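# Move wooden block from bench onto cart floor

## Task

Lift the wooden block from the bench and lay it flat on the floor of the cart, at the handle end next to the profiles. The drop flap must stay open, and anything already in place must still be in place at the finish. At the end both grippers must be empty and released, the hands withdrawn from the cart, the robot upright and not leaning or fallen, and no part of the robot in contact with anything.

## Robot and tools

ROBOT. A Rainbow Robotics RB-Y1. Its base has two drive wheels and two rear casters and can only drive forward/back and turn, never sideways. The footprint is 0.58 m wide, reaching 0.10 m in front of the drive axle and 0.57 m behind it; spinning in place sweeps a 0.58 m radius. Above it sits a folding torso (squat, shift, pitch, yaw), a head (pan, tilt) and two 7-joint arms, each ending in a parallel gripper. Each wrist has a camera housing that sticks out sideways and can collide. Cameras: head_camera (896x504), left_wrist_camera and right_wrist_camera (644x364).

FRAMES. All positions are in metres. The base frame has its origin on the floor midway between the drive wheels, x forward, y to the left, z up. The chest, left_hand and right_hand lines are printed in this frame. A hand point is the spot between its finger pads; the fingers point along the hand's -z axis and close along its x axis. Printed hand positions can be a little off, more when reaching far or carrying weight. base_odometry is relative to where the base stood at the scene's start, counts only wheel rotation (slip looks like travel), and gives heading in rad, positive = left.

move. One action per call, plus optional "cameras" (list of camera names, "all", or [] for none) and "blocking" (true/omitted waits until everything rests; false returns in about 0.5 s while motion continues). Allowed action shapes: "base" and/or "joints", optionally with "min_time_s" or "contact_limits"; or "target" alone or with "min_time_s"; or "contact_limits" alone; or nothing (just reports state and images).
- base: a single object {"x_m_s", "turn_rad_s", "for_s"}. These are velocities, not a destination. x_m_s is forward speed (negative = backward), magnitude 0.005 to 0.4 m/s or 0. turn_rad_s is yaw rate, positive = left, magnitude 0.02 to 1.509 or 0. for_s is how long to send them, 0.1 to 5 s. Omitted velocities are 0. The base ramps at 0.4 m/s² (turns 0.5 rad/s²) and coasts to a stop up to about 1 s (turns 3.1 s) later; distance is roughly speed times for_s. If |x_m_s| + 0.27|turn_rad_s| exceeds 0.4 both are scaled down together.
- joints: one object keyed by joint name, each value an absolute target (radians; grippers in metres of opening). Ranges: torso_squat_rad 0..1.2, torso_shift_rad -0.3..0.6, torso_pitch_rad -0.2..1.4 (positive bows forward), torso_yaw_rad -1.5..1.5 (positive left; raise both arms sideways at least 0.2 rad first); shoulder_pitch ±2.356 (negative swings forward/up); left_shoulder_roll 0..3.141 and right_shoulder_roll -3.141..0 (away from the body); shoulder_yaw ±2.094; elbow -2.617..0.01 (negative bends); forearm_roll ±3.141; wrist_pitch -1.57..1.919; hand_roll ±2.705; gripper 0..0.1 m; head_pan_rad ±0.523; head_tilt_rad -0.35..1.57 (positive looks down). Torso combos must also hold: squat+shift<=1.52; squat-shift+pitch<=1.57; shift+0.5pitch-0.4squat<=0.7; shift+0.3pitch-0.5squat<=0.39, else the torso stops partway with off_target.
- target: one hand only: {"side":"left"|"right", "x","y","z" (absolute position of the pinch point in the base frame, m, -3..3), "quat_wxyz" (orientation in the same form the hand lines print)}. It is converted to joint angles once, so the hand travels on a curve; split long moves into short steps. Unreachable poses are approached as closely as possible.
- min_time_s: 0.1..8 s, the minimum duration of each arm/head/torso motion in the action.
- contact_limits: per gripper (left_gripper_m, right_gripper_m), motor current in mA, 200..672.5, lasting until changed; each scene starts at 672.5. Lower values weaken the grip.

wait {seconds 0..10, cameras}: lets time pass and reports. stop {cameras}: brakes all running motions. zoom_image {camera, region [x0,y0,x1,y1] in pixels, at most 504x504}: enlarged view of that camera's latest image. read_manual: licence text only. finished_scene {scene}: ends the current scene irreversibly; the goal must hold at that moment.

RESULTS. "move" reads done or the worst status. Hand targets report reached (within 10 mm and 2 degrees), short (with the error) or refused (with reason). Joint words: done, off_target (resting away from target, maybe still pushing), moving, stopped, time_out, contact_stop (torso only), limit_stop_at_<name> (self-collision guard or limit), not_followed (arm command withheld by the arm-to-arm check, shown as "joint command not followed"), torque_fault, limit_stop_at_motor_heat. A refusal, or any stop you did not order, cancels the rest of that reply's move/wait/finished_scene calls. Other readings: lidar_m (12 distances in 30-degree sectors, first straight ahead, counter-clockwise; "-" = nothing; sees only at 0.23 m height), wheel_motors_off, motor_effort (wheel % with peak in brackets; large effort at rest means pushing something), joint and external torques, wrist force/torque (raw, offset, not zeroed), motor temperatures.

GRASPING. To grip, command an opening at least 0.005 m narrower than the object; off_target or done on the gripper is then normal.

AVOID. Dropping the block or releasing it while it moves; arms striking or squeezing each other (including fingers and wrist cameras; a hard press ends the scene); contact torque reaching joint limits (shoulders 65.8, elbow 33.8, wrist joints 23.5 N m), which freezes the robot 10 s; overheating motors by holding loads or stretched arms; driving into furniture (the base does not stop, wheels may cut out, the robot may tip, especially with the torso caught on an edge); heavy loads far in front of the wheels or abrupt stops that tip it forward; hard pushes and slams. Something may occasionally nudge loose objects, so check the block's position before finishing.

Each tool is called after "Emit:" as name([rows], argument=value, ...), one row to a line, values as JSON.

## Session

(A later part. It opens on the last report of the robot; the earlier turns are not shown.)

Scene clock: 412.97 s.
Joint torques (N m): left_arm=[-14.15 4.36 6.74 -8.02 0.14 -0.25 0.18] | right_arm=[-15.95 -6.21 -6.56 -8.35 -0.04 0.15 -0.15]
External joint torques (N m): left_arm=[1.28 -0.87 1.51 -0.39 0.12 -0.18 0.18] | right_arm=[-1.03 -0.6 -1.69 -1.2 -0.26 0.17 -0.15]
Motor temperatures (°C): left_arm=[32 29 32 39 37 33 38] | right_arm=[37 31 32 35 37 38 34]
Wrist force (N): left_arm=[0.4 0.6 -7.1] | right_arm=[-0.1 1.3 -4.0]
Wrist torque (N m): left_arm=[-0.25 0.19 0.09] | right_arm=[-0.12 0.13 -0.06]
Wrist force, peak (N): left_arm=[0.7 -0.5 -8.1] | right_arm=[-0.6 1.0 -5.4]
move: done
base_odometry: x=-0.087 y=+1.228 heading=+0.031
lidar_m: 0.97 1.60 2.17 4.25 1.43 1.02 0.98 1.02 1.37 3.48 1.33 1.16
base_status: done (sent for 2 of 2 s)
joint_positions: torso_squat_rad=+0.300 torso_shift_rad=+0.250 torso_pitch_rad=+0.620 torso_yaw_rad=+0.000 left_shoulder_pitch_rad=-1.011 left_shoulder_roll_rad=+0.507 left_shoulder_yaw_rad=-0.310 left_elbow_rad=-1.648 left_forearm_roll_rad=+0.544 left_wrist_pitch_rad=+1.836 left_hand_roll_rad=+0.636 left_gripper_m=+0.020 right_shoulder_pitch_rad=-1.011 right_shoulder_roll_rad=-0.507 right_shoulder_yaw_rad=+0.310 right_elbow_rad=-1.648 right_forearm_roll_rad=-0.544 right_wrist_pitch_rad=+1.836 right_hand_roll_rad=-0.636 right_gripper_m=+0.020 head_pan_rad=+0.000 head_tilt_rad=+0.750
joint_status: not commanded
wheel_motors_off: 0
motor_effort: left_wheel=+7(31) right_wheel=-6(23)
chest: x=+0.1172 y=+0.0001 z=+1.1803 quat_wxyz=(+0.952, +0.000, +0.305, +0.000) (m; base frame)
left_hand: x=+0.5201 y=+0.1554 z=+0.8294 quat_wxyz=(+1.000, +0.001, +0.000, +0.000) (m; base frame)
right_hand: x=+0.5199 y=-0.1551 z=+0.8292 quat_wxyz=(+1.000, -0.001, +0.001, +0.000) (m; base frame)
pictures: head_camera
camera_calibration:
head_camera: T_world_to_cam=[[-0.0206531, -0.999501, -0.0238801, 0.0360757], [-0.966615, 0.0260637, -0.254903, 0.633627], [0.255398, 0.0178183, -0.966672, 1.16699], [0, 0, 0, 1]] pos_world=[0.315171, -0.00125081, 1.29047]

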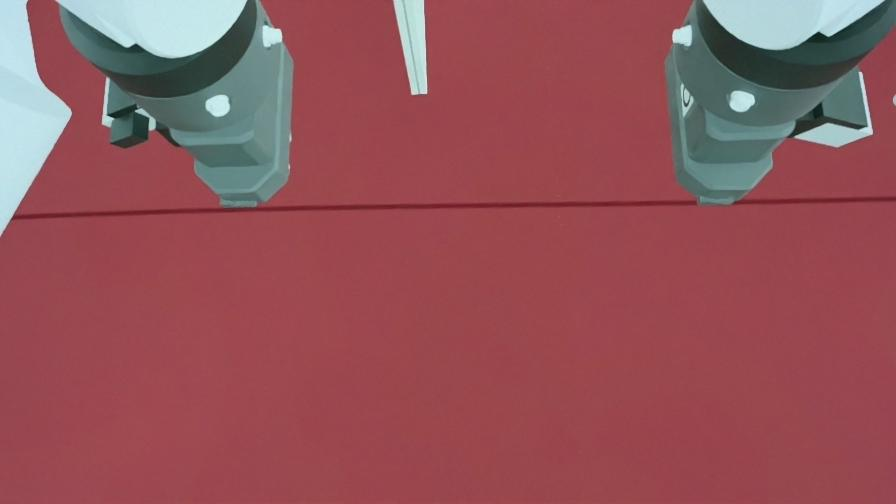

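Emit:
move(joints={"torso_squat_rad":0.1,"left_shoulder_roll_rad":0.9,"left_shoulder_pitch_rad":-1.3}, cameras=[])

Emit:
move(target={"side":"right","x":0.52,"y":-0.126,"z":0.788,"quat_wxyz":[1,0,0,0]}, cameras=[])

Emit:
move(joints={"torso_squat_rad":0.1583,"torso_pitch_rad":0.7167}, cameras=[])

Emit:
move(target={"side":"right","x":0.503,"y":-0.126,"z":0.708,"quat_wxyz":[1,0,0,0]}, cameras=[])

Emit:
move(joints={"torso_squat_rad":0.2167,"torso_pitch_rad":0.8133}, cameras=[])

Emit:
move(target={"side":"right","x":0.487,"y":-0.126,"z":0.629,"quat_wxyz":[1,0,0,0]}, cameras=[])

Emit:
move(joints={"torso_squat_rad":0.275,"torso_pitch_rad":0.91}, cameras=[])

Emit:
move(target={"side":"right","x":0.47,"y":-0.126,"z":0.549,"quat_wxyz":[1,0,0,0]}, cameras=[])

Emit:
move(joints={"torso_squat_rad":0.3333,"torso_pitch_rad":1.0067}, cameras=[])

Emit:
move(target={"side":"right","x":0.453,"y":-0.126,"z":0.469,"quat_wxyz":[1,0,0,0]}, cameras=[])

Emit:
move(joints={"torso_squat_rad":0.3917,"torso_pitch_rad":1.1033}, cameras=[])

Emit:
move(target={"side":"right","x":0.437,"y":-0.126,"z":0.39,"quat_wxyz":[1,0,0,0]}, cameras=[])

Emit:
move(joints={"torso_squat_rad":0.45,"torso_pitch_rad":1.2}, cameras=[])

Emit:
move(target={"side":"right","x":0.42,"y":-0.126,"z":0.31,"quat_wxyz":[1,0,0,0]}, cameras=[])

Emit:
move(target={"side":"right","x":0.42,"y":-0.15,"z":0.31,"quat_wxyz":[1,0,0,0]}, cameras=["head_camera"])

Scene clock: 424.33 s.
Joint torques (N m): left_arm=[-15.65 8.44 8.39 -5.45 -0.65 -0.54 0.2] | right_arm=[-16.15 -6.26 -6.58 -8.17 -0.05 0.1 -0.15]
External joint torques (N m): left_arm=[2.8 -2.65 0.13 -0.32 0.16 -0.13 0.21] | right_arm=[-1.23 -0.65 -1.72 -1.02 -0.28 0.12 -0.15]
Motor temperatures (°C): left_arm=[32 29 32 38 37 33 38] | right_arm=[36 31 32 34 37 37 34]
Wrist force (N): left_arm=[-2.8 -2.1 -7.1] | right_arm=[-0.5 1.3 -4.6]
Wrist torque (N m): left_arm=[0.04 -0.08 0.09] | right_arm=[-0.15 0.05 -0.07]
Wrist force, peak (N): left_arm=[-1.5 -0.4 -8.7] | right_arm=[-0.5 1.3 -5.2]
move: done
base_odometry: x=-0.087 y=+1.228 heading=+0.031
lidar_m: 0.97 1.60 2.17 4.27 1.42 1.02 0.97 1.02 1.38 3.49 1.32 1.16
base_status: not commanded
joint_positions: torso_squat_rad=+0.100 torso_shift_rad=+0.250 torso_pitch_rad=+0.620 torso_yaw_rad=+0.000 left_shoulder_pitch_rad=-1.300 left_shoulder_roll_rad=+0.900 left_shoulder_yaw_rad=-0.310 left_elbow_rad=-1.648 left_forearm_roll_rad=+0.544 left_wrist_pitch_rad=+1.836 left_hand_roll_rad=+0.636 left_gripper_m=+0.020 right_shoulder_pitch_rad=-1.011 right_shoulder_roll_rad=-0.507 right_shoulder_yaw_rad=+0.310 right_elbow_rad=-1.648 right_forearm_roll_rad=-0.544 right_wrist_pitch_rad=+1.836 right_hand_roll_rad=-0.636 right_gripper_m=+0.020 head_pan_rad=+0.000 head_tilt_rad=+0.750
joint_status: all done
wheel_motors_off: 0
motor_effort: left_wheel=+7(9) right_wheel=-8(10)
chest: x=+0.1241 y=+0.0001 z=+1.2072 quat_wxyz=(+0.952, +0.000, +0.305, +0.000) (m; base frame)
left_hand: x=+0.6591 y=+0.2916 z=+1.0260 quat_wxyz=(+0.971, +0.134, -0.194, +0.052) (m; base frame)
right_hand: x=+0.5268 y=-0.1552 z=+0.8560 quat_wxyz=(+1.000, -0.001, +0.001, +0.000) (m; base frame)
pictures: none
No camera images: "cameras" was empty.

Scene clock: 425.20 s.
Joint torques (N m): left_arm=[-16.18 8.99 8.97 -5.13 -0.7 -0.68 0.21] | right_arm=[-15.18 -3.9 -3.76 -8.32 0.37 0.14 0.01]
External joint torques (N m): left_arm=[2.28 -2.1 0.71 0 0.1 -0.27 0.23] | right_arm=[-0.42 -0.08 0.3 -0.84 0.14 0.16 0.01]
Motor temperatures (°C): left_arm=[32 29 32 38 36 33 38] | right_arm=[36 31 32 34 37 37 34]
Wrist force (N): left_arm=[-2.4 -1.5 -6.4] | right_arm=[-0.5 1.1 -4.3]
Wrist torque (N m): left_arm=[-0.07 -0.06 0.09] | right_arm=[-0.09 0.04 -0.09]
Wrist force, peak (N): left_arm=[-2.8 -1.9 -7.5] | right_arm=[-1.3 2.7 -5.0]
move: done
base_odometry: x=-0.087 y=+1.228 heading=+0.031
lidar_m: 0.96 1.62 2.17 4.25 1.42 1.02 0.97 1.02 1.37 3.49 1.33 1.16
base_status: not commanded
joint_positions: torso_squat_rad=+0.100 torso_shift_rad=+0.250 torso_pitch_rad=+0.620 torso_yaw_rad=+0.000 left_shoulder_pitch_rad=-1.300 left_shoulder_roll_rad=+0.900 left_shoulder_yaw_rad=-0.310 left_elbow_rad=-1.648 left_forearm_roll_rad=+0.544 left_wrist_pitch_rad=+1.836 left_hand_roll_rad=+0.636 left_gripper_m=+0.020 right_shoulder_pitch_rad=-0.997 right_shoulder_roll_rad=-0.407 right_shoulder_yaw_rad=+0.401 right_elbow_rad=-1.436 right_forearm_roll_rad=-0.447 right_wrist_pitch_rad=+1.622 right_hand_roll_rad=-0.630 right_gripper_m=+0.020 head_pan_rad=+0.000 head_tilt_rad=+0.750
joint_status: all done
wheel_motors_off: 0
motor_effort: left_wheel=+6(8) right_wheel=-7(8)
chest: x=+0.1241 y=+0.0001 z=+1.2072 quat_wxyz=(+0.952, +0.000, +0.305, +0.000) (m; base frame)
left_hand: x=+0.6590 y=+0.2915 z=+1.0259 quat_wxyz=(+0.971, +0.134, -0.193, +0.051) (m; base frame)
right_hand: x=+0.5199 y=-0.1260 z=+0.7881 quat_wxyz=(+1.000, +0.000, +0.000, +0.000) (m; base frame)
right_hand_status: reached (checked arc, planned for 0.5 s): 0 mm and 0.0 deg off.
pictures: none
No camera images: "cameras" was empty.

Scene clock: 426.33 s.
Joint torques (N m): left_arm=[-15.78 9.33 8.9 -5.51 -0.59 -0.47 0.26] | right_arm=[-13.54 -3.29 -3.56 -8.35 0.11 0.28 -0.1]
External joint torques (N m): left_arm=[1.76 -1.79 0.82 -0.05 0.13 -0.22 0.28] | right_arm=[-0.49 -0.01 -0.01 -0.92 -0.01 0.15 -0.09]
Motor temperatures (°C): left_arm=[32 29 32 38 36 33 38] | right_arm=[36 31 32 34 37 37 34]
Wrist force (N): left_arm=[-1.9 -1.9 -7.2] | right_arm=[-0.4 1.2 -4.6]
Wrist torque (N m): left_arm=[-0.02 0.01 0.08] | right_arm=[-0.12 0.04 -0.09]
Wrist force, peak (N): left_arm=[-1.2 -1.5 -7.8] | right_arm=[-0.2 0.7 -5.2]
move: done
base_odometry: x=-0.087 y=+1.228 heading=+0.031
lidar_m: 0.97 1.61 2.17 4.25 1.41 1.03 0.96 1.03 1.37 3.48 1.33 1.17
base_status: not commanded
joint_positions: torso_squat_rad=+0.158 torso_shift_rad=+0.250 torso_pitch_rad=+0.717 torso_yaw_rad=+0.000 left_shoulder_pitch_rad=-1.300 left_shoulder_roll_rad=+0.900 left_shoulder_yaw_rad=-0.310 left_elbow_rad=-1.648 left_forearm_roll_rad=+0.544 left_wrist_pitch_rad=+1.836 left_hand_roll_rad=+0.636 left_gripper_m=+0.020 right_shoulder_pitch_rad=-0.997 right_shoulder_roll_rad=-0.407 right_shoulder_yaw_rad=+0.401 right_elbow_rad=-1.436 right_forearm_roll_rad=-0.447 right_wrist_pitch_rad=+1.622 right_hand_roll_rad=-0.630 right_gripper_m=+0.020 head_pan_rad=+0.000 head_tilt_rad=+0.750
joint_status: all done
wheel_motors_off: 0
motor_effort: left_wheel=+6(9) right_wheel=-7(9)
chest: x=+0.1463 y=+0.0001 z=+1.1835 quat_wxyz=(+0.936, +0.000, +0.351, +0.000) (m; base frame)
left_hand: x=+0.6612 y=+0.2915 z=+0.9514 quat_wxyz=(+0.979, +0.136, -0.146, +0.045) (m; base frame)
right_hand: x=+0.4997 y=-0.1260 z=+0.7282 quat_wxyz=(+0.999, +0.000, +0.048, +0.000) (m; base frame)
pictures: none
No camera images: "cameras" was empty.

Scene clock: 426.97 s.
Joint torques (N m): left_arm=[-15.87 9.1 8.59 -5.48 -0.7 -0.46 0.2] | right_arm=[-12.33 -2.46 -3.1 -8.61 0.16 0.22 -0.17]
External joint torques (N m): left_arm=[1.67 -2.02 0.51 -0.01 0.02 -0.22 0.22] | right_arm=[-0.15 0.53 0.35 -1.07 -0.08 0.25 -0.17]
Motor temperatures (°C): left_arm=[32 29 32 38 36 33 38] | right_arm=[36 31 32 34 37 37 34]
Wrist force (N): left_arm=[-1.5 -1.7 -6.8] | right_arm=[-0.4 1.2 -4.3]
Wrist torque (N m): left_arm=[-0.09 0.02 0.11] | right_arm=[-0.10 0.08 -0.09]
Wrist force, peak (N): left_arm=[-1.9 -1.4 -7.6] | right_arm=[-0.7 0.9 -6.1]
move: done
base_odometry: x=-0.087 y=+1.228 heading=+0.031
lidar_m: 0.96 1.61 2.17 4.26 1.43 1.02 0.97 1.02 1.37 3.49 1.34 1.17
base_status: not commanded
joint_positions: torso_squat_rad=+0.158 torso_shift_rad=+0.250 torso_pitch_rad=+0.717 torso_yaw_rad=+0.000 left_shoulder_pitch_rad=-1.300 left_shoulder_roll_rad=+0.900 left_shoulder_yaw_rad=-0.310 left_elbow_rad=-1.648 left_forearm_roll_rad=+0.544 left_wrist_pitch_rad=+1.836 left_hand_roll_rad=+0.636 left_gripper_m=+0.020 right_shoulder_pitch_rad=-0.944 right_shoulder_roll_rad=-0.406 right_shoulder_yaw_rad=+0.433 right_elbow_rad=-1.441 right_forearm_roll_rad=-0.371 right_wrist_pitch_rad=+1.490 right_hand_roll_rad=-0.649 right_gripper_m=+0.020 head_pan_rad=+0.000 head_tilt_rad=+0.750
joint_status: all done
wheel_motors_off: 0
motor_effort: left_wheel=+6(7) right_wheel=-6(9)
chest: x=+0.1463 y=+0.0001 z=+1.1835 quat_wxyz=(+0.936, +0.000, +0.351, +0.000) (m; base frame)
left_hand: x=+0.6612 y=+0.2915 z=+0.9515 quat_wxyz=(+0.979, +0.136, -0.146, +0.045) (m; base frame)
right_hand: x=+0.5029 y=-0.1261 z=+0.7081 quat_wxyz=(+1.000, +0.000, +0.000, +0.000) (m; base frame)
right_hand_status: reached (checked arc, planned for 0.3 s): 0 mm and 0.0 deg off.
pictures: none
No camera images: "cameras" was empty.

Scene clock: 428.10 s.
Joint torques (N m): left_arm=[-14.76 9.29 8.43 -5.83 -0.63 -0.17 0.1] | right_arm=[-10.51 -2.07 -2.36 -8.37 -0.14 0.31 -0.22]
External joint torques (N m): left_arm=[1.7 -1.75 0.59 -0.07 0 -0.08 0.1] | right_arm=[-0.23 0.35 0.5 -0.98 -0.26 0.18 -0.21]
Motor temperatures (°C): left_arm=[32 29 32 38 36 33 38] | right_arm=[36 31 32 34 37 37 34]
Wrist force (N): left_arm=[-1.2 -1.2 -7.6] | right_arm=[-0.1 0.7 -4.4]
Wrist torque (N m): left_arm=[-0.10 0.04 0.06] | right_arm=[-0.03 0.08 -0.10]
Wrist force, peak (N): left_arm=[-0.8 -1.4 -7.8] | right_arm=[-0.2 1.5 -5.1]
move: done
base_odometry: x=-0.087 y=+1.228 heading=+0.031
lidar_m: 0.97 1.61 2.17 4.25 1.43 1.02 0.97 1.02 1.36 3.50 1.32 1.17
base_status: not commanded
joint_positions: torso_squat_rad=+0.217 torso_shift_rad=+0.250 torso_pitch_rad=+0.813 torso_yaw_rad=+0.000 left_shoulder_pitch_rad=-1.300 left_shoulder_roll_rad=+0.900 left_shoulder_yaw_rad=-0.310 left_elbow_rad=-1.648 left_forearm_roll_rad=+0.544 left_wrist_pitch_rad=+1.836 left_hand_roll_rad=+0.636 left_gripper_m=+0.020 right_shoulder_pitch_rad=-0.944 right_shoulder_roll_rad=-0.406 right_shoulder_yaw_rad=+0.433 right_elbow_rad=-1.441 right_forearm_roll_rad=-0.371 right_wrist_pitch_rad=+1.490 right_hand_roll_rad=-0.649 right_gripper_m=+0.020 head_pan_rad=+0.000 head_tilt_rad=+0.750
joint_status: all done
wheel_motors_off: 0
motor_effort: left_wheel=+5(8) right_wheel=-9(9)
chest: x=+0.1660 y=+0.0001 z=+1.1555 quat_wxyz=(+0.918, +0.000, +0.396, +0.000) (m; base frame)
left_hand: x=+0.6561 y=+0.2915 z=+0.8748 quat_wxyz=(+0.985, +0.138, -0.099, +0.038) (m; base frame)
right_hand: x=+0.4751 y=-0.1261 z=+0.6478 quat_wxyz=(+0.999, +0.000, +0.048, +0.000) (m; base frame)
pictures: none
No camera images: "cameras" was empty.

Scene clock: 428.80 s.
Joint torques (N m): left_arm=[-14.74 9.37 8.71 -5.77 -0.58 -0.22 0.13] | right_arm=[-9.91 -1.12 -2.32 -7.91 0.17 0.2 -0.29]
External joint torques (N m): left_arm=[1.72 -1.68 0.87 -0.01 0.05 -0.13 0.14] | right_arm=[0.07 1.13 0.43 -0.53 -0.06 0.23 -0.29]
Motor temperatures (°C): left_arm=[32 29 32 38 36 33 38] | right_arm=[36 31 32 34 37 37 34]
Wrist force (N): left_arm=[0.0 -1.9 -7.6] | right_arm=[-0.5 1.5 -4.5]
Wrist torque (N m): left_arm=[0.02 0.16 0.11] | right_arm=[-0.15 0.09 -0.08]
Wrist force, peak (N): left_arm=[-1.4 -2.3 -8.0] | right_arm=[-1.7 0.2 -5.7]
move: done
base_odometry: x=-0.087 y=+1.228 heading=+0.031
lidar_m: 0.97 1.60 2.15 4.25 1.43 1.02 0.97 1.03 1.36 3.48 1.33 1.16
base_status: not commanded
joint_positions: torso_squat_rad=+0.217 torso_shift_rad=+0.250 torso_pitch_rad=+0.813 torso_yaw_rad=+0.000 left_shoulder_pitch_rad=-1.300 left_shoulder_roll_rad=+0.900 left_shoulder_yaw_rad=-0.310 left_elbow_rad=-1.648 left_forearm_roll_rad=+0.544 left_wrist_pitch_rad=+1.836 left_hand_roll_rad=+0.636 left_gripper_m=+0.020 right_shoulder_pitch_rad=-0.928 right_shoulder_roll_rad=-0.397 right_shoulder_yaw_rad=+0.456 right_elbow_rad=-1.393 right_forearm_roll_rad=-0.299 right_wrist_pitch_rad=+1.349 right_hand_roll_rad=-0.663 right_gripper_m=+0.020 head_pan_rad=+0.000 head_tilt_rad=+0.750
joint_status: all done
wheel_motors_off: 0
motor_effort: left_wheel=+7(7) right_wheel=-6(8)
chest: x=+0.1660 y=+0.0001 z=+1.1555 quat_wxyz=(+0.918, +0.000, +0.396, +0.000) (m; base frame)
left_hand: x=+0.6561 y=+0.2915 z=+0.8748 quat_wxyz=(+0.985, +0.138, -0.099, +0.038) (m; base frame)
right_hand: x=+0.4870 y=-0.1262 z=+0.6293 quat_wxyz=(+1.000, +0.000, +0.000, +0.000) (m; base frame)
right_hand_status: reached (checked arc, planned for 0.3 s): 0 mm and 0.0 deg off.
pictures: none
No camera images: "cameras" was empty.

Scene clock: 429.93 s.
Joint torques (N m): left_arm=[-13.85 9.55 8.35 -6.07 -0.52 -0.12 0.26] | right_arm=[-7.51 -0.61 -1.78 -7.47 0.06 0.16 -0.24]
External joint torques (N m): left_arm=[1.37 -1.31 0.83 -0.08 0.01 -0.19 0.26] | right_arm=[0.43 1.04 0.35 -0.34 -0.06 0.04 -0.23]
Motor temperatures (°C): left_arm=[32 29 32 38 36 33 38] | right_arm=[36 31 32 34 37 37 34]
Wrist force (N): left_arm=[-0.5 -1.4 -7.0] | right_arm=[0.1 1.2 -4.9]
Wrist torque (N m): left_arm=[-0.05 0.05 0.10] | right_arm=[-0.09 0.09 -0.09]
Wrist force, peak (N): left_arm=[-1.1 -2.3 -8.1] | right_arm=[-0.4 1.2 -5.3]
move: done
base_odometry: x=-0.087 y=+1.228 heading=+0.031
lidar_m: 0.97 1.59 2.19 4.26 1.44 1.03 0.97 1.01 1.38 3.48 1.35 1.17
base_status: not commanded
joint_positions: torso_squat_rad=+0.275 torso_shift_rad=+0.250 torso_pitch_rad=+0.910 torso_yaw_rad=+0.000 left_shoulder_pitch_rad=-1.300 left_shoulder_roll_rad=+0.900 left_shoulder_yaw_rad=-0.310 left_elbow_rad=-1.648 left_forearm_roll_rad=+0.544 left_wrist_pitch_rad=+1.836 left_hand_roll_rad=+0.636 left_gripper_m=+0.020 right_shoulder_pitch_rad=-0.928 right_shoulder_roll_rad=-0.397 right_shoulder_yaw_rad=+0.456 right_elbow_rad=-1.393 right_forearm_roll_rad=-0.299 right_wrist_pitch_rad=+1.349 right_hand_roll_rad=-0.663 right_gripper_m=+0.020 head_pan_rad=+0.000 head_tilt_rad=+0.750
joint_status: all done
wheel_motors_off: 0
motor_effort: left_wheel=+6(7) right_wheel=-7(8)
chest: x=+0.1830 y=+0.0001 z=+1.1231 quat_wxyz=(+0.898, +0.000, +0.440, +0.000) (m; base frame)
left_hand: x=+0.6437 y=+0.2915 z=+0.7964 quat_wxyz=(+0.988, +0.140, -0.051, +0.032) (m; base frame)
right_hand: x=+0.4517 y=-0.1262 z=+0.5684 quat_wxyz=(+0.999, +0.000, +0.048, +0.000) (m; base frame)
pictures: none
No camera images: "cameras" was empty.

Scene clock: 430.67 s.
Joint torques (N m): left_arm=[-13.67 8.72 8.42 -5.92 -0.58 -0.11 0.18] | right_arm=[-9.42 -1.09 -1.33 -7.37 0.16 0.25 -0.17]
External joint torques (N m): left_arm=[1.56 -2.15 0.9 0.07 -0.04 -0.19 0.18] | right_arm=[-1.34 0.44 0.69 -0.39 -0.05 0.27 -0.17]
Motor temperatures (°C): left_arm=[32 29 32 38 36 33 38] | right_arm=[36 31 32 34 37 37 34]
Wrist force (N): left_arm=[-0.9 -2.0 -6.9] | right_arm=[-0.4 1.4 -4.5]
Wrist torque (N m): left_arm=[0.00 0.02 0.05] | right_arm=[-0.14 0.06 -0.07]
Wrist force, peak (N): left_arm=[-0.8 -1.0 -7.7] | right_arm=[0.1 2.9 -4.8]
move: done
base_odometry: x=-0.087 y=+1.228 heading=+0.031
lidar_m: 0.97 1.61 2.19 4.25 1.42 1.02 0.97 1.02 1.36 3.48 1.34 1.16
base_status: not commanded
joint_positions: torso_squat_rad=+0.275 torso_shift_rad=+0.250 torso_pitch_rad=+0.910 torso_yaw_rad=+0.000 left_shoulder_pitch_rad=-1.300 left_shoulder_roll_rad=+0.900 left_shoulder_yaw_rad=-0.310 left_elbow_rad=-1.648 left_forearm_roll_rad=+0.544 left_wrist_pitch_rad=+1.836 left_hand_roll_rad=+0.636 left_gripper_m=+0.020 right_shoulder_pitch_rad=-0.941 right_shoulder_roll_rad=-0.381 right_shoulder_yaw_rad=+0.470 right_elbow_rad=-1.301 right_forearm_roll_rad=-0.233 right_wrist_pitch_rad=+1.199 right_hand_roll_rad=-0.676 right_gripper_m=+0.020 head_pan_rad=+0.000 head_tilt_rad=+0.750
joint_status: all done
wheel_motors_off: 0
motor_effort: left_wheel=+6(7) right_wheel=-6(10)
chest: x=+0.1830 y=+0.0001 z=+1.1231 quat_wxyz=(+0.898, +0.000, +0.439, +0.000) (m; base frame)
left_hand: x=+0.6437 y=+0.2915 z=+0.7964 quat_wxyz=(+0.988, +0.140, -0.051, +0.032) (m; base frame)
right_hand: x=+0.4696 y=-0.1263 z=+0.5495 quat_wxyz=(+1.000, +0.000, +0.000, +0.000) (m; base frame)
right_hand_status: reached (checked arc, planned for 0.3 s): 1 mm and 0.0 deg off.
pictures: none
No camera images: "cameras" was empty.

Scene clock: 431.77 s.
Joint torques (N m): left_arm=[-12.55 8.76 7.89 -6.15 -0.44 0.1 0.23] | right_arm=[-7 -0.03 -1.09 -7.02 0 0.33 -0.2]
External joint torques (N m): left_arm=[1.29 -1.83 0.76 0.02 -0.01 -0.13 0.22] | right_arm=[-1.08 0.87 0.31 -0.39 -0.1 0.21 -0.2]
Motor temperatures (°C): left_arm=[32 29 32 38 36 33 38] | right_arm=[36 31 32 33 36 37 34]
Wrist force (N): left_arm=[-0.8 -1.6 -7.1] | right_arm=[0.2 1.4 -4.6]
Wrist torque (N m): left_arm=[-0.04 0.01 0.08] | right_arm=[-0.15 0.10 -0.07]
Wrist force, peak (N): left_arm=[-0.3 -1.4 -8.2] | right_arm=[0.2 0.7 -5.5]
move: done
base_odometry: x=-0.087 y=+1.228 heading=+0.031
lidar_m: 0.97 1.62 2.18 4.26 1.42 1.02 0.98 1.03 1.35 3.47 1.34 1.16
base_status: not commanded
joint_positions: torso_squat_rad=+0.333 torso_shift_rad=+0.250 torso_pitch_rad=+1.007 torso_yaw_rad=+0.000 left_shoulder_pitch_rad=-1.300 left_shoulder_roll_rad=+0.900 left_shoulder_yaw_rad=-0.310 left_elbow_rad=-1.648 left_forearm_roll_rad=+0.544 left_wrist_pitch_rad=+1.836 left_hand_roll_rad=+0.636 left_gripper_m=+0.020 right_shoulder_pitch_rad=-0.941 right_shoulder_roll_rad=-0.381 right_shoulder_yaw_rad=+0.470 right_elbow_rad=-1.301 right_forearm_roll_rad=-0.233 right_wrist_pitch_rad=+1.200 right_hand_roll_rad=-0.676 right_gripper_m=+0.020 head_pan_rad=+0.000 head_tilt_rad=+0.750
joint_status: all done
wheel_motors_off: 0
motor_effort: left_wheel=+6(8) right_wheel=-5(8)
chest: x=+0.1972 y=+0.0001 z=+1.0868 quat_wxyz=(+0.876, +0.000, +0.482, +0.000) (m; base frame)
left_hand: x=+0.6242 y=+0.2915 z=+0.7171 quat_wxyz=(+0.990, +0.141, -0.003, +0.025) (m; base frame)
right_hand: x=+0.4271 y=-0.1263 z=+0.4881 quat_wxyz=(+0.999, +0.000, +0.048, +0.000) (m; base frame)
pictures: none
No camera images: "cameras" was empty.

Scene clock: 432.60 s.
Joint torques (N m): left_arm=[-12.5 9.07 7.79 -6.22 -0.44 0.07 0.19] | right_arm=[-7.44 0.63 -0.9 -6.56 -0.05 0.13 -0.23]
External joint torques (N m): left_arm=[1.35 -1.52 0.67 -0.05 -0.01 -0.17 0.19] | right_arm=[-0.81 1.47 0.45 -0.22 -0.25 0.15 -0.23]
Motor temperatures (°C): left_arm=[32 29 32 38 36 33 38] | right_arm=[36 31 32 33 36 37 34]
Wrist force (N): left_arm=[0.7 -0.7 -7.4] | right_arm=[-0.7 1.1 -4.7]
Wrist torque (N m): left_arm=[-0.17 0.17 0.09] | right_arm=[-0.12 0.06 -0.07]
Wrist force, peak (N): left_arm=[0.4 -1.4 -7.6] | right_arm=[0.1 1.9 -5.2]
move: done
base_odometry: x=-0.087 y=+1.228 heading=+0.031
lidar_m: 0.97 1.61 2.16 4.26 1.44 1.00 0.97 1.02 1.38 3.49 1.33 1.17
base_status: not commanded
joint_positions: torso_squat_rad=+0.333 torso_shift_rad=+0.250 torso_pitch_rad=+1.007 torso_yaw_rad=+0.000 left_shoulder_pitch_rad=-1.300 left_shoulder_roll_rad=+0.900 left_shoulder_yaw_rad=-0.310 left_elbow_rad=-1.648 left_forearm_roll_rad=+0.544 left_wrist_pitch_rad=+1.836 left_hand_roll_rad=+0.636 left_gripper_m=+0.020 right_shoulder_pitch_rad=-0.990 right_shoulder_roll_rad=-0.358 right_shoulder_yaw_rad=+0.475 right_elbow_rad=-1.164 right_forearm_roll_rad=-0.175 right_wrist_pitch_rad=+1.042 right_hand_roll_rad=-0.690 right_gripper_m=+0.020 head_pan_rad=+0.000 head_tilt_rad=+0.750
joint_status: all done
wheel_motors_off: 0
motor_effort: left_wheel=+6(6) right_wheel=-5(9)
chest: x=+0.1972 y=+0.0001 z=+1.0868 quat_wxyz=(+0.876, +0.000, +0.482, +0.000) (m; base frame)
left_hand: x=+0.6242 y=+0.2915 z=+0.7172 quat_wxyz=(+0.990, +0.141, -0.003, +0.025) (m; base frame)
right_hand: x=+0.4530 y=-0.1262 z=+0.4690 quat_wxyz=(+1.000, +0.000, +0.000, +0.000) (m; base frame)
right_hand_status: reached (checked arc, planned for 0.4 s): 0 mm and 0.0 deg off.
pictures: none
No camera images: "cameras" was empty.

Scene clock: 433.70 s.
Joint torques (N m): left_arm=[-11.5 8.33 7.58 -6.23 -0.29 0.35 0.27] | right_arm=[-4.87 1.06 0.02 -6.25 0.07 0.41 -0.24]
External joint torques (N m): left_arm=[0.84 -1.88 0.92 0.07 0.04 -0.05 0.26] | right_arm=[-0.52 1.2 0.77 -0.37 -0.03 0.29 -0.24]
Motor temperatures (°C): left_arm=[32 29 32 38 36 33 38] | right_arm=[36 31 32 33 36 37 34]
Wrist force (N): left_arm=[1.2 -1.7 -7.3] | right_arm=[0.0 0.8 -4.2]
Wrist torque (N m): left_arm=[-0.03 0.19 0.05] | right_arm=[-0.06 0.07 -0.08]
Wrist force, peak (N): left_arm=[-0.5 -2.0 -8.5] | right_arm=[0.2 1.1 -5.1]
move: done
base_odometry: x=-0.087 y=+1.228 heading=+0.031
lidar_m: 0.98 1.61 2.18 4.24 1.43 1.02 0.97 1.03 1.36 3.49 1.33 1.16
base_status: not commanded
joint_positions: torso_squat_rad=+0.392 torso_shift_rad=+0.250 torso_pitch_rad=+1.103 torso_yaw_rad=+0.000 left_shoulder_pitch_rad=-1.300 left_shoulder_roll_rad=+0.900 left_shoulder_yaw_rad=-0.310 left_elbow_rad=-1.648 left_forearm_roll_rad=+0.544 left_wrist_pitch_rad=+1.836 left_hand_roll_rad=+0.636 left_gripper_m=+0.020 right_shoulder_pitch_rad=-0.990 right_shoulder_roll_rad=-0.358 right_shoulder_yaw_rad=+0.475 right_elbow_rad=-1.164 right_forearm_roll_rad=-0.175 right_wrist_pitch_rad=+1.042 right_hand_roll_rad=-0.690 right_gripper_m=+0.020 head_pan_rad=+0.000 head_tilt_rad=+0.750
joint_status: all done
wheel_motors_off: 0
motor_effort: left_wheel=+4(7) right_wheel=-7(8)
chest: x=+0.2083 y=+0.0001 z=+1.0468 quat_wxyz=(+0.852, +0.000, +0.524, +0.000) (m; base frame)
left_hand: x=+0.5977 y=+0.2915 z=+0.6376 quat_wxyz=(+0.989, +0.143, +0.045, +0.018) (m; base frame)
right_hand: x=+0.4033 y=-0.1262 z=+0.4072 quat_wxyz=(+0.999, +0.000, +0.048, +0.000) (m; base frame)
pictures: none
No camera images: "cameras" was empty.

Scene clock: 434.57 s.
Joint torques (N m): left_arm=[-11.18 8.4 7.24 -6.3 -0.3 0.28 0.29] | right_arm=[-5.73 1.11 -1.3 -5.46 0.05 0.18 -0.17]
External joint torques (N m): left_arm=[1.17 -1.81 0.57 -0.01 0.03 -0.12 0.28] | right_arm=[-0.14 1.24 -0.5 0.05 -0.13 0.2 -0.17]
Motor temperatures (°C): left_arm=[32 29 32 38 36 33 38] | right_arm=[36 31 32 33 36 37 34]
Wrist force (N): left_arm=[1.1 -2.0 -8.3] | right_arm=[-0.6 1.0 -4.1]
Wrist torque (N m): left_arm=[-0.02 0.17 0.08] | right_arm=[-0.10 0.04 -0.07]
Wrist force, peak (N): left_arm=[1.1 -2.0 -8.3] | right_arm=[-1.5 0.0 -5.1]
move: done
base_odometry: x=-0.087 y=+1.228 heading=+0.031
lidar_m: 0.98 1.61 2.18 4.25 1.43 1.03 0.98 1.03 1.37 3.48 1.34 1.16
base_status: not commanded
joint_positions: torso_squat_rad=+0.392 torso_shift_rad=+0.250 torso_pitch_rad=+1.103 torso_yaw_rad=+0.000 left_shoulder_pitch_rad=-1.300 left_shoulder_roll_rad=+0.900 left_shoulder_yaw_rad=-0.310 left_elbow_rad=-1.648 left_forearm_roll_rad=+0.544 left_wrist_pitch_rad=+1.836 left_hand_roll_rad=+0.636 left_gripper_m=+0.020 right_shoulder_pitch_rad=-1.070 right_shoulder_roll_rad=-0.332 right_shoulder_yaw_rad=+0.472 right_elbow_rad=-0.997 right_forearm_roll_rad=-0.125 right_wrist_pitch_rad=+0.886 right_hand_roll_rad=-0.707 right_gripper_m=+0.020 head_pan_rad=+0.000 head_tilt_rad=+0.750
joint_status: all done
wheel_motors_off: 0
motor_effort: left_wheel=+5(6) right_wheel=-5(7)
chest: x=+0.2083 y=+0.0001 z=+1.0468 quat_wxyz=(+0.852, +0.000, +0.524, +0.000) (m; base frame)
left_hand: x=+0.5977 y=+0.2915 z=+0.6377 quat_wxyz=(+0.989, +0.143, +0.044, +0.018) (m; base frame)
right_hand: x=+0.4370 y=-0.1261 z=+0.3902 quat_wxyz=(+1.000, +0.000, +0.000, +0.000) (m; base frame)
right_hand_status: reached (checked arc, planned for 0.5 s): 0 mm and 0.0 deg off.
pictures: none
No camera images: "cameras" was empty.

Scene clock: 435.67 s.
Joint torques (N m): left_arm=[-9.9 8.08 6.91 -6.43 -0.26 0.43 0.27] | right_arm=[-3.23 1.9 -0.68 -5.2 -0.07 0.32 -0.38]
External joint torques (N m): left_arm=[0.82 -1.65 0.76 -0.08 -0.04 -0.12 0.25] | right_arm=[-0.01 1.29 -0.41 -0.23 -0.15 0.2 -0.38]
Motor temperatures (°C): left_arm=[32 29 32 38 36 33 38] | right_arm=[36 31 32 33 36 37 34]
Wrist force (N): left_arm=[1.4 -0.7 -6.7] | right_arm=[0.0 1.3 -4.3]
Wrist torque (N m): left_arm=[-0.12 0.17 0.02] | right_arm=[-0.14 0.08 -0.09]
Wrist force, peak (N): left_arm=[1.0 -1.5 -7.9] | right_arm=[-0.9 0.5 -5.3]
move: done
base_odometry: x=-0.087 y=+1.228 heading=+0.031
lidar_m: 0.96 1.61 2.19 4.26 1.42 1.01 0.96 1.02 1.36 3.49 1.33 1.17
base_status: not commanded
joint_positions: torso_squat_rad=+0.450 torso_shift_rad=+0.250 torso_pitch_rad=+1.200 torso_yaw_rad=+0.000 left_shoulder_pitch_rad=-1.300 left_shoulder_roll_rad=+0.900 left_shoulder_yaw_rad=-0.310 left_elbow_rad=-1.648 left_forearm_roll_rad=+0.544 left_wrist_pitch_rad=+1.836 left_hand_roll_rad=+0.636 left_gripper_m=+0.020 right_shoulder_pitch_rad=-1.070 right_shoulder_roll_rad=-0.332 right_shoulder_yaw_rad=+0.472 right_elbow_rad=-0.996 right_forearm_roll_rad=-0.125 right_wrist_pitch_rad=+0.886 right_hand_roll_rad=-0.707 right_gripper_m=+0.020 head_pan_rad=+0.000 head_tilt_rad=+0.750
joint_status: all done
wheel_motors_off: 0
motor_effort: left_wheel=+5(7) right_wheel=-4(8)
chest: x=+0.2164 y=+0.0001 z=+1.0033 quat_wxyz=(+0.825, +0.000, +0.565, +0.000) (m; base frame)
left_hand: x=+0.5644 y=+0.2915 z=+0.5585 quat_wxyz=(+0.985, +0.143, +0.092, +0.011) (m; base frame)
right_hand: x=+0.3805 y=-0.1261 z=+0.3276 quat_wxyz=(+0.999, +0.000, +0.048, +0.000) (m; base frame)
pictures: none
No camera images: "cameras" was empty.

Scene clock: 436.67 s.
Joint torques (N m): left_arm=[-9.77 8.01 6.69 -6.36 -0.28 0.32 0.13] | right_arm=[-4.82 2.38 -2.31 -4.02 0.13 0.3 -0.16]
External joint torques (N m): left_arm=[0.95 -1.73 0.54 0 -0.06 -0.23 0.11] | right_arm=[0.14 1.76 -1.95 0.38 -0.03 0.32 -0.16]
Motor temperatures (°C): left_arm=[32 29 32 38 36 33 38] | right_arm=[36 31 32 33 36 37 34]
Wrist force (N): left_arm=[1.0 -2.0 -7.2] | right_arm=[-0.6 1.2 -4.7]
Wrist torque (N m): left_arm=[-0.03 0.08 0.10] | right_arm=[-0.12 0.03 -0.08]
Wrist force, peak (N): left_arm=[1.6 -1.4 -7.9] | right_arm=[-1.6 1.0 -5.4]
move: done
base_odometry: x=-0.087 y=+1.228 heading=+0.031
lidar_m: 0.96 1.60 2.16 4.26 1.44 1.03 0.97 1.03 1.37 3.49 1.34 1.17
base_status: not commanded
joint_positions: torso_squat_rad=+0.450 torso_shift_rad=+0.250 torso_pitch_rad=+1.200 torso_yaw_rad=+0.000 left_shoulder_pitch_rad=-1.300 left_shoulder_roll_rad=+0.900 left_shoulder_yaw_rad=-0.310 left_elbow_rad=-1.648 left_forearm_roll_rad=+0.544 left_wrist_pitch_rad=+1.836 left_hand_roll_rad=+0.636 left_gripper_m=+0.020 right_shoulder_pitch_rad=-1.187 right_shoulder_roll_rad=-0.300 right_shoulder_yaw_rad=+0.465 right_elbow_rad=-0.776 right_forearm_roll_rad=-0.079 right_wrist_pitch_rad=+0.713 right_hand_roll_rad=-0.731 right_gripper_m=+0.020 head_pan_rad=+0.000 head_tilt_rad=+0.750
joint_status: all done
wheel_motors_off: 0
motor_effort: left_wheel=+5(6) right_wheel=-4(8)
chest: x=+0.2164 y=+0.0001 z=+1.0033 quat_wxyz=(+0.825, +0.000, +0.565, +0.000) (m; base frame)
left_hand: x=+0.5644 y=+0.2915 z=+0.5585 quat_wxyz=(+0.985, +0.143, +0.092, +0.011) (m; base frame)
right_hand: x=+0.4199 y=-0.1262 z=+0.3109 quat_wxyz=(+1.000, +0.000, +0.000, +0.000) (m; base frame)
right_hand_status: reached (checked arc, planned for 0.5 s): 1 mm and 0.1 deg off.
pictures: none
No camera images: "cameras" was empty.

Scene clock: 437.23 s.
Joint torques (N m): left_arm=[-10.03 7.98 7.11 -6.35 -0.21 0.41 0.27] | right_arm=[-4.02 0.85 -2.09 -4.93 -0.05 -0.07 -0.12]
External joint torques (N m): left_arm=[0.7 -1.75 0.96 0 0.01 -0.14 0.26] | right_arm=[0.47 1.35 -1.5 -0.65 -0.2 -0.05 -0.12]
Motor temperatures (°C): left_arm=[32 29 32 38 36 33 38] | right_arm=[36 31 32 33 36 37 34]
Wrist force (N): left_arm=[1.2 -0.9 -6.6] | right_arm=[-0.1 1.2 -4.5]
Wrist torque (N m): left_arm=[-0.14 0.16 0.05] | right_arm=[-0.11 0.12 -0.09]
Wrist force, peak (N): left_arm=[1.5 -1.8 -7.5] | right_arm=[-0.8 2.9 -4.6]
move: done
base_odometry: x=-0.087 y=+1.228 heading=+0.031
lidar_m: 0.97 1.60 2.17 4.26 1.43 1.02 0.97 1.03 1.38 3.48 1.34 1.16
base_status: not commanded
joint_positions: torso_squat_rad=+0.450 torso_shift_rad=+0.250 torso_pitch_rad=+1.200 torso_yaw_rad=+0.000 left_shoulder_pitch_rad=-1.300 left_shoulder_roll_rad=+0.900 left_shoulder_yaw_rad=-0.310 left_elbow_rad=-1.648 left_forearm_roll_rad=+0.544 left_wrist_pitch_rad=+1.836 left_hand_roll_rad=+0.636 left_gripper_m=+0.020 right_shoulder_pitch_rad=-1.160 right_shoulder_roll_rad=-0.346 right_shoulder_yaw_rad=+0.455 right_elbow_rad=-0.804 right_forearm_roll_rad=-0.121 right_wrist_pitch_rad=+0.701 right_hand_roll_rad=-0.690 right_gripper_m=+0.020 head_pan_rad=+0.000 head_tilt_rad=+0.750
joint_status: all done
wheel_motors_off: 0
motor_effort: left_wheel=+5(6) right_wheel=-5(8)
chest: x=+0.2164 y=+0.0001 z=+1.0033 quat_wxyz=(+0.825, +0.000, +0.565, +0.000) (m; base frame)
left_hand: x=+0.5644 y=+0.2915 z=+0.5585 quat_wxyz=(+0.985, +0.143, +0.092, +0.011) (m; base frame)
right_hand: x=+0.4203 y=-0.1497 z=+0.3094 quat_wxyz=(+1.000, -0.002, -0.001, +0.000) (m; base frame)
right_hand_status: reached (checked arc, planned for 0.2 s): 1 mm and 0.2 deg off.
pictures: head_camera
camera_calibration:
head_camera: T_world_to_cam=[[-0.0303594, -0.999502, -0.00865166, 0.0207184], [-0.948177, 0.0260593, 0.316671, 0.106941], [-0.316287, 0.0178172, -0.948496, 1.07604], [0, 0, 0, 1]] pos_world=[0.442366, -0.00125082, 0.986934]

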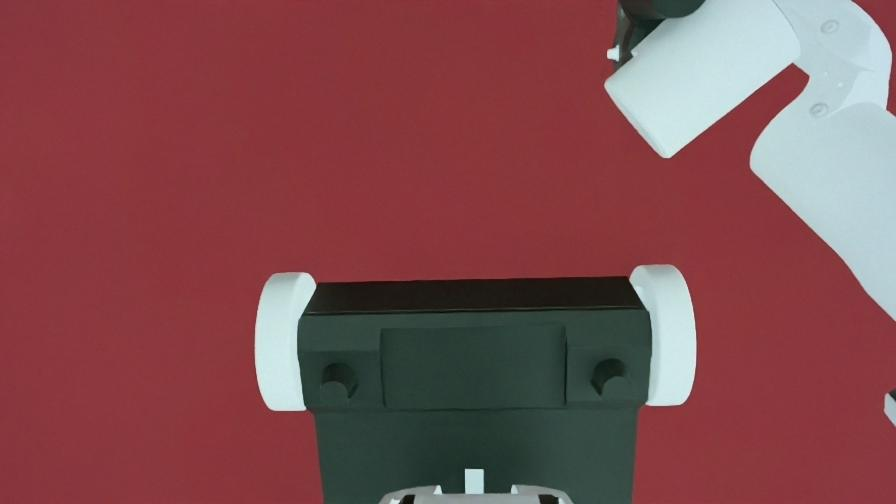

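Emit:
move(joints={"torso_squat_rad":0.3,"torso_pitch_rad":0.62,"left_shoulder_pitch_rad":-1.011,"left_shoulder_roll_rad":0.507,"left_shoulder_yaw_rad":-0.31,"left_elbow_rad":-1.648,"left_forearm_roll_rad":0.544,"left_wrist_pitch_rad":1.836,"left_hand_roll_rad":0.636,"right_shoulder_pitch_rad":-1.011,"right_shoulder_roll_rad":-0.507,"right_shoulder_yaw_rad":0.31,"right_elbow_rad":-1.648,"right_forearm_roll_rad":-0.544,"right_wrist_pitch_rad":1.836,"right_hand_roll_rad":-0.636}, cameras=[])

Emit:
move(base={"x_m_s":0.25,"for_s":2.0}, cameras=["head_camera"])

Scene clock: 445.10 s.
Joint torques (N m): left_arm=[-13.56 4.09 6.18 -7.74 0.06 -0.32 0.24] | right_arm=[-14.02 -5.56 -6.07 -7.98 0.16 -0.05 0.17]
External joint torques (N m): left_arm=[1.87 -1.14 0.95 -0.11 0.04 -0.25 0.24] | right_arm=[0.9 0.06 -1.2 -0.83 -0.06 -0.03 0.17]
Motor temperatures (°C): left_arm=[32 29 32 38 36 33 38] | right_arm=[35 31 32 33 36 37 34]
Wrist force (N): left_arm=[0.7 0.3 -6.8] | right_arm=[-0.8 1.6 -4.6]
Wrist torque (N m): left_arm=[-0.19 0.17 0.06] | right_arm=[-0.17 -0.02 -0.05]
Wrist force, peak (N): left_arm=[2.9 0.3 -7.8] | right_arm=[-0.9 1.2 -5.6]
move: done
base_odometry: x=-0.087 y=+1.228 heading=+0.031
lidar_m: 0.96 1.60 2.16 4.26 1.43 1.02 0.97 1.02 1.38 3.49 1.34 1.16
base_status: not commanded
joint_positions: torso_squat_rad=+0.300 torso_shift_rad=+0.250 torso_pitch_rad=+0.620 torso_yaw_rad=+0.000 left_shoulder_pitch_rad=-1.011 left_shoulder_roll_rad=+0.507 left_shoulder_yaw_rad=-0.310 left_elbow_rad=-1.648 left_forearm_roll_rad=+0.544 left_wrist_pitch_rad=+1.836 left_hand_roll_rad=+0.636 left_gripper_m=+0.020 right_shoulder_pitch_rad=-1.011 right_shoulder_roll_rad=-0.507 right_shoulder_yaw_rad=+0.310 right_elbow_rad=-1.648 right_forearm_roll_rad=-0.544 right_wrist_pitch_rad=+1.836 right_hand_roll_rad=-0.636 right_gripper_m=+0.020 head_pan_rad=+0.000 head_tilt_rad=+0.750
joint_status: all done
wheel_motors_off: 0
motor_effort: left_wheel=+5(6) right_wheel=-5(9)
chest: x=+0.1172 y=+0.0001 z=+1.1803 quat_wxyz=(+0.952, +0.000, +0.305, +0.000) (m; base frame)
left_hand: x=+0.5202 y=+0.1554 z=+0.8294 quat_wxyz=(+1.000, +0.000, +0.000, +0.000) (m; base frame)
right_hand: x=+0.5201 y=-0.1552 z=+0.8294 quat_wxyz=(+1.000, -0.001, +0.000, +0.000) (m; base frame)
pictures: none
No camera images: "cameras" was empty.

Scene clock: 448.07 s.
Joint torques (N m): left_arm=[-13.6 4.33 5.92 -7.5 0.08 -0.31 0.14] | right_arm=[-15.13 -5.59 -5.63 -7.99 0.13 0.05 0.02]
External joint torques (N m): left_arm=[1.83 -0.9 0.69 0.12 0.06 -0.23 0.14] | right_arm=[-0.2 0.02 -0.76 -0.84 -0.09 0.08 0.02]
Motor temperatures (°C): left_arm=[32 29 32 38 35 33 38] | right_arm=[35 31 32 33 36 37 34]
Wrist force (N): left_arm=[0.0 0.7 -7.4] | right_arm=[-0.2 1.3 -4.7]
Wrist torque (N m): left_arm=[-0.21 0.07 0.06] | right_arm=[-0.12 0.07 -0.06]
Wrist force, peak (N): left_arm=[-0.3 0.1 -8.4] | right_arm=[0.0 1.0 -5.3]
move: done
base_odometry: x=+0.413 y=+1.244 heading=+0.031
lidar_m: 0.47 1.11 1.48 3.85 2.15 1.54 1.47 1.54 2.08 1.16 0.78 0.88
base_status: done (sent for 2 of 2 s)
joint_positions: torso_squat_rad=+0.300 torso_shift_rad=+0.250 torso_pitch_rad=+0.620 torso_yaw_rad=+0.000 left_shoulder_pitch_rad=-1.011 left_shoulder_roll_rad=+0.507 left_shoulder_yaw_rad=-0.310 left_elbow_rad=-1.648 left_forearm_roll_rad=+0.544 left_wrist_pitch_rad=+1.836 left_hand_roll_rad=+0.636 left_gripper_m=+0.020 right_shoulder_pitch_rad=-1.011 right_shoulder_roll_rad=-0.507 right_shoulder_yaw_rad=+0.310 right_elbow_rad=-1.648 right_forearm_roll_rad=-0.544 right_wrist_pitch_rad=+1.836 right_hand_roll_rad=-0.636 right_gripper_m=+0.020 head_pan_rad=+0.000 head_tilt_rad=+0.750
joint_status: not commanded
wheel_motors_off: 0
motor_effort: left_wheel=+3(28) right_wheel=-3(29)
chest: x=+0.1173 y=+0.0001 z=+1.1803 quat_wxyz=(+0.952, +0.000, +0.305, +0.000) (m; base frame)
left_hand: x=+0.5202 y=+0.1554 z=+0.8293 quat_wxyz=(+1.000, +0.000, +0.000, +0.000) (m; base frame)
right_hand: x=+0.5201 y=-0.1552 z=+0.8292 quat_wxyz=(+1.000, -0.001, +0.001, +0.000) (m; base frame)
pictures: head_camera
camera_calibration:
head_camera: T_world_to_cam=[[-0.0206577, -0.999502, -0.0238737, 0.0360706], [-0.966671, 0.0260626, -0.254692, 0.633541], [0.255187, 0.0178167, -0.966728, 1.16698], [0, 0, 0, 1]] pos_world=[0.315372, -0.00125081, 1.29037]

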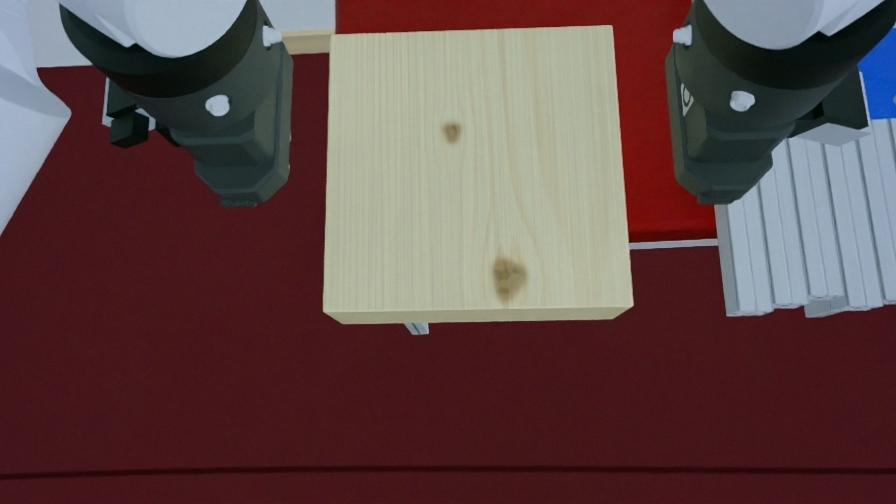

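Emit:
move(joints={"left_shoulder_pitch_rad":-0.978,"left_shoulder_roll_rad":0.453,"left_shoulder_yaw_rad":-0.351,"left_elbow_rad":-1.437,"left_forearm_roll_rad":0.473,"left_wrist_pitch_rad":1.615,"left_hand_roll_rad":0.568,"right_shoulder_pitch_rad":-0.978,"right_shoulder_roll_rad":-0.453,"right_shoulder_yaw_rad":0.351,"right_elbow_rad":-1.437,"right_forearm_roll_rad":-0.473,"right_wrist_pitch_rad":1.615,"right_hand_roll_rad":-0.568}, min_time_s=0.8, cameras=[])

Emit:
move(joints={"left_shoulder_pitch_rad":-0.997,"left_shoulder_roll_rad":0.407,"left_shoulder_yaw_rad":-0.401,"left_elbow_rad":-1.436,"left_forearm_roll_rad":0.447,"left_wrist_pitch_rad":1.622,"left_hand_roll_rad":0.63,"right_shoulder_pitch_rad":-0.997,"right_shoulder_roll_rad":-0.407,"right_shoulder_yaw_rad":0.401,"right_elbow_rad":-1.436,"right_forearm_roll_rad":-0.447,"right_wrist_pitch_rad":1.622,"right_hand_roll_rad":-0.63}, min_time_s=1.2, cameras=[])

Emit:
move(joints={"torso_squat_rad":0.1}, cameras=["head_camera"])

Scene clock: 452.27 s.
Joint torques (N m): left_arm=[-13.28 3.32 4.79 -7.47 -0.34 -0.42 -0.24] | right_arm=[-14.13 -3.65 -3.48 -7.98 0.4 0.02 0.03]
External joint torques (N m): left_arm=[1.86 -1.39 0.17 0.44 -0.36 -0.34 -0.24] | right_arm=[0.48 1.44 0.81 -0.6 0.17 0.05 0.03]
Motor temperatures (°C): left_arm=[32 29 32 37 35 33 38] | right_arm=[35 31 32 32 36 37 34]
Wrist force (N): left_arm=[0.6 0.7 -8.0] | right_arm=[-0.6 1.1 -4.9]
Wrist torque (N m): left_arm=[-0.22 0.14 0.09] | right_arm=[-0.12 0.03 -0.11]
Wrist force, peak (N): left_arm=[-0.2 0.0 -8.6] | right_arm=[-1.3 1.1 -5.3]
move: done
base_odometry: x=+0.413 y=+1.244 heading=+0.031
lidar_m: 0.46 1.12 1.47 3.84 2.15 1.55 1.47 1.54 2.05 1.15 0.79 0.86
base_status: not commanded
joint_positions: torso_squat_rad=+0.300 torso_shift_rad=+0.250 torso_pitch_rad=+0.620 torso_yaw_rad=+0.000 left_shoulder_pitch_rad=-0.978 left_shoulder_roll_rad=+0.453 left_shoulder_yaw_rad=-0.351 left_elbow_rad=-1.437 left_forearm_roll_rad=+0.473 left_wrist_pitch_rad=+1.615 left_hand_roll_rad=+0.568 left_gripper_m=+0.020 right_shoulder_pitch_rad=-0.978 right_shoulder_roll_rad=-0.453 right_shoulder_yaw_rad=+0.351 right_elbow_rad=-1.437 right_forearm_roll_rad=-0.473 right_wrist_pitch_rad=+1.615 right_hand_roll_rad=-0.568 right_gripper_m=+0.020 head_pan_rad=+0.000 head_tilt_rad=+0.750
joint_status: all done
wheel_motors_off: 0
motor_effort: left_wheel=+4(5) right_wheel=-2(5)
chest: x=+0.1173 y=+0.0001 z=+1.1803 quat_wxyz=(+0.952, +0.000, +0.305, +0.000) (m; base frame)
left_hand: x=+0.5202 y=+0.1550 z=+0.7623 quat_wxyz=(+1.000, +0.000, +0.000, +0.000) (m; base frame)
right_hand: x=+0.5202 y=-0.1550 z=+0.7623 quat_wxyz=(+1.000, +0.000, +0.000, +0.000) (m; base frame)
pictures: none
No camera images: "cameras" was empty.

Scene clock: 453.77 s.
Joint torques (N m): left_arm=[-16.97 -21.89 -3.78 -13.23 8.91 -4.73 1.36] | right_arm=[-24.37 27.22 3.87 -16.91 -8.52 -6.87 -2.24]
External joint torques (N m): left_arm=[-1.69 -25.47 -8.2 -5.23 8.9 -4.66 1.36] | right_arm=[-9.64 31.23 7.97 -9.47 -8.77 -6.86 -2.24]
Motor temperatures (°C): left_arm=[32 29 32 37 35 33 38] | right_arm=[35 31 32 32 36 37 34]
Wrist force (N): left_arm=[5.1 47.9 3.4] | right_arm=[-2.2 -59.2 5.1]
Wrist torque (N m): left_arm=[-1.54 -0.47 -1.08] | right_arm=[2.63 0.16 2.03]
Wrist force, peak (N): left_arm=[5.0 49.7 3.1] | right_arm=[-2.2 -60.0 5.4]
move: done
base_odometry: x=+0.413 y=+1.244 heading=+0.031
lidar_m: 0.47 1.12 1.48 3.85 2.15 1.54 1.47 1.55 2.06 1.17 0.79 0.87
base_status: not commanded
joint_positions: torso_squat_rad=+0.300 torso_shift_rad=+0.250 torso_pitch_rad=+0.619 torso_yaw_rad=+0.000 left_shoulder_pitch_rad=-0.996 left_shoulder_roll_rad=+0.413 left_shoulder_yaw_rad=-0.399 left_elbow_rad=-1.435 left_forearm_roll_rad=+0.445 left_wrist_pitch_rad=+1.623 left_hand_roll_rad=+0.630 left_gripper_m=+0.020 right_shoulder_pitch_rad=-0.995 right_shoulder_roll_rad=-0.415 right_shoulder_yaw_rad=+0.399 right_elbow_rad=-1.434 right_forearm_roll_rad=-0.445 right_wrist_pitch_rad=+1.624 right_hand_roll_rad=-0.629 right_gripper_m=+0.020 head_pan_rad=+0.000 head_tilt_rad=+0.750
joint_status: all done
wheel_motors_off: 0
motor_effort: left_wheel=+1(5) right_wheel=-1(6)
chest: x=+0.1169 y=+0.0000 z=+1.1804 quat_wxyz=(+0.952, +0.000, +0.305, +0.000) (m; base frame)
left_hand: x=+0.5139 y=+0.1306 z=+0.7614 quat_wxyz=(+1.000, +0.004, -0.001, +0.002) (m; base frame)
right_hand: x=+0.5132 y=-0.1321 z=+0.7606 quat_wxyz=(+1.000, -0.005, +0.000, -0.003) (m; base frame)
pictures: none
No camera images: "cameras" was empty.

Scene clock: 455.20 s.
Joint torques (N m): left_arm=[-22.69 -21.89 -1.68 -18.9 9.02 -5.46 0.86] | right_arm=[-27.09 22.62 0.18 -19.91 -7.7 -6.24 -2.02]
External joint torques (N m): left_arm=[-7.47 -25.46 -6.08 -10.91 9.01 -5.4 0.86] | right_arm=[-12.4 26.59 4.26 -12.47 -7.94 -6.24 -2.02]
Motor temperatures (°C): left_arm=[32 29 32 37 36 33 38] | right_arm=[35 31 32 33 36 37 34]
Wrist force (N): left_arm=[6.1 48.6 -17.7] | right_arm=[-4.6 -46.9 -15.2]
Wrist torque (N m): left_arm=[-1.25 0.43 -0.64] | right_arm=[1.54 -0.38 1.71]
Wrist force, peak (N): left_arm=[6.1 49.2 -18.6] | right_arm=[-2.0 -58.6 4.4]
move: done
base_odometry: x=+0.413 y=+1.244 heading=+0.031
lidar_m: 0.46 1.12 1.50 3.87 2.16 1.54 1.48 1.55 2.07 1.15 0.79 0.87
base_status: not commanded
joint_positions: torso_squat_rad=+0.100 torso_shift_rad=+0.250 torso_pitch_rad=+0.621 torso_yaw_rad=+0.000 left_shoulder_pitch_rad=-0.995 left_shoulder_roll_rad=+0.413 left_shoulder_yaw_rad=-0.399 left_elbow_rad=-1.433 left_forearm_roll_rad=+0.445 left_wrist_pitch_rad=+1.623 left_hand_roll_rad=+0.630 left_gripper_m=+0.020 right_shoulder_pitch_rad=-0.994 right_shoulder_roll_rad=-0.413 right_shoulder_yaw_rad=+0.400 right_elbow_rad=-1.433 right_forearm_roll_rad=-0.445 right_wrist_pitch_rad=+1.624 right_hand_roll_rad=-0.630 right_gripper_m=+0.020 head_pan_rad=+0.000 head_tilt_rad=+0.750
joint_status: all done
wheel_motors_off: 0
motor_effort: left_wheel=+2(4) right_wheel=-3(4)
chest: x=+0.1245 y=+0.0000 z=+1.2070 quat_wxyz=(+0.952, +0.000, +0.305, +0.000) (m; base frame)
left_hand: x=+0.5200 y=+0.1312 z=+0.7864 quat_wxyz=(+1.000, +0.004, +0.001, +0.002) (m; base frame)
right_hand: x=+0.5194 y=-0.1315 z=+0.7859 quat_wxyz=(+1.000, -0.005, +0.002, -0.002) (m; base frame)
pictures: head_camera
camera_calibration:
head_camera: T_world_to_cam=[[-0.0207699, -0.999499, -0.0238834, 0.036806], [-0.966873, 0.0261593, -0.253914, 0.646417], [0.254411, 0.0178185, -0.966932, 1.19136], [0, 0, 0, 1]] pos_world=[0.322673, -0.00135053, 1.31698]

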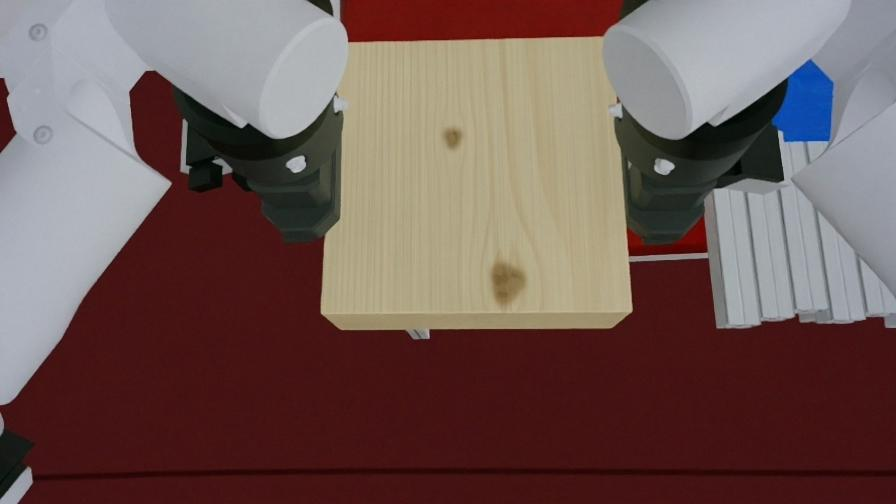

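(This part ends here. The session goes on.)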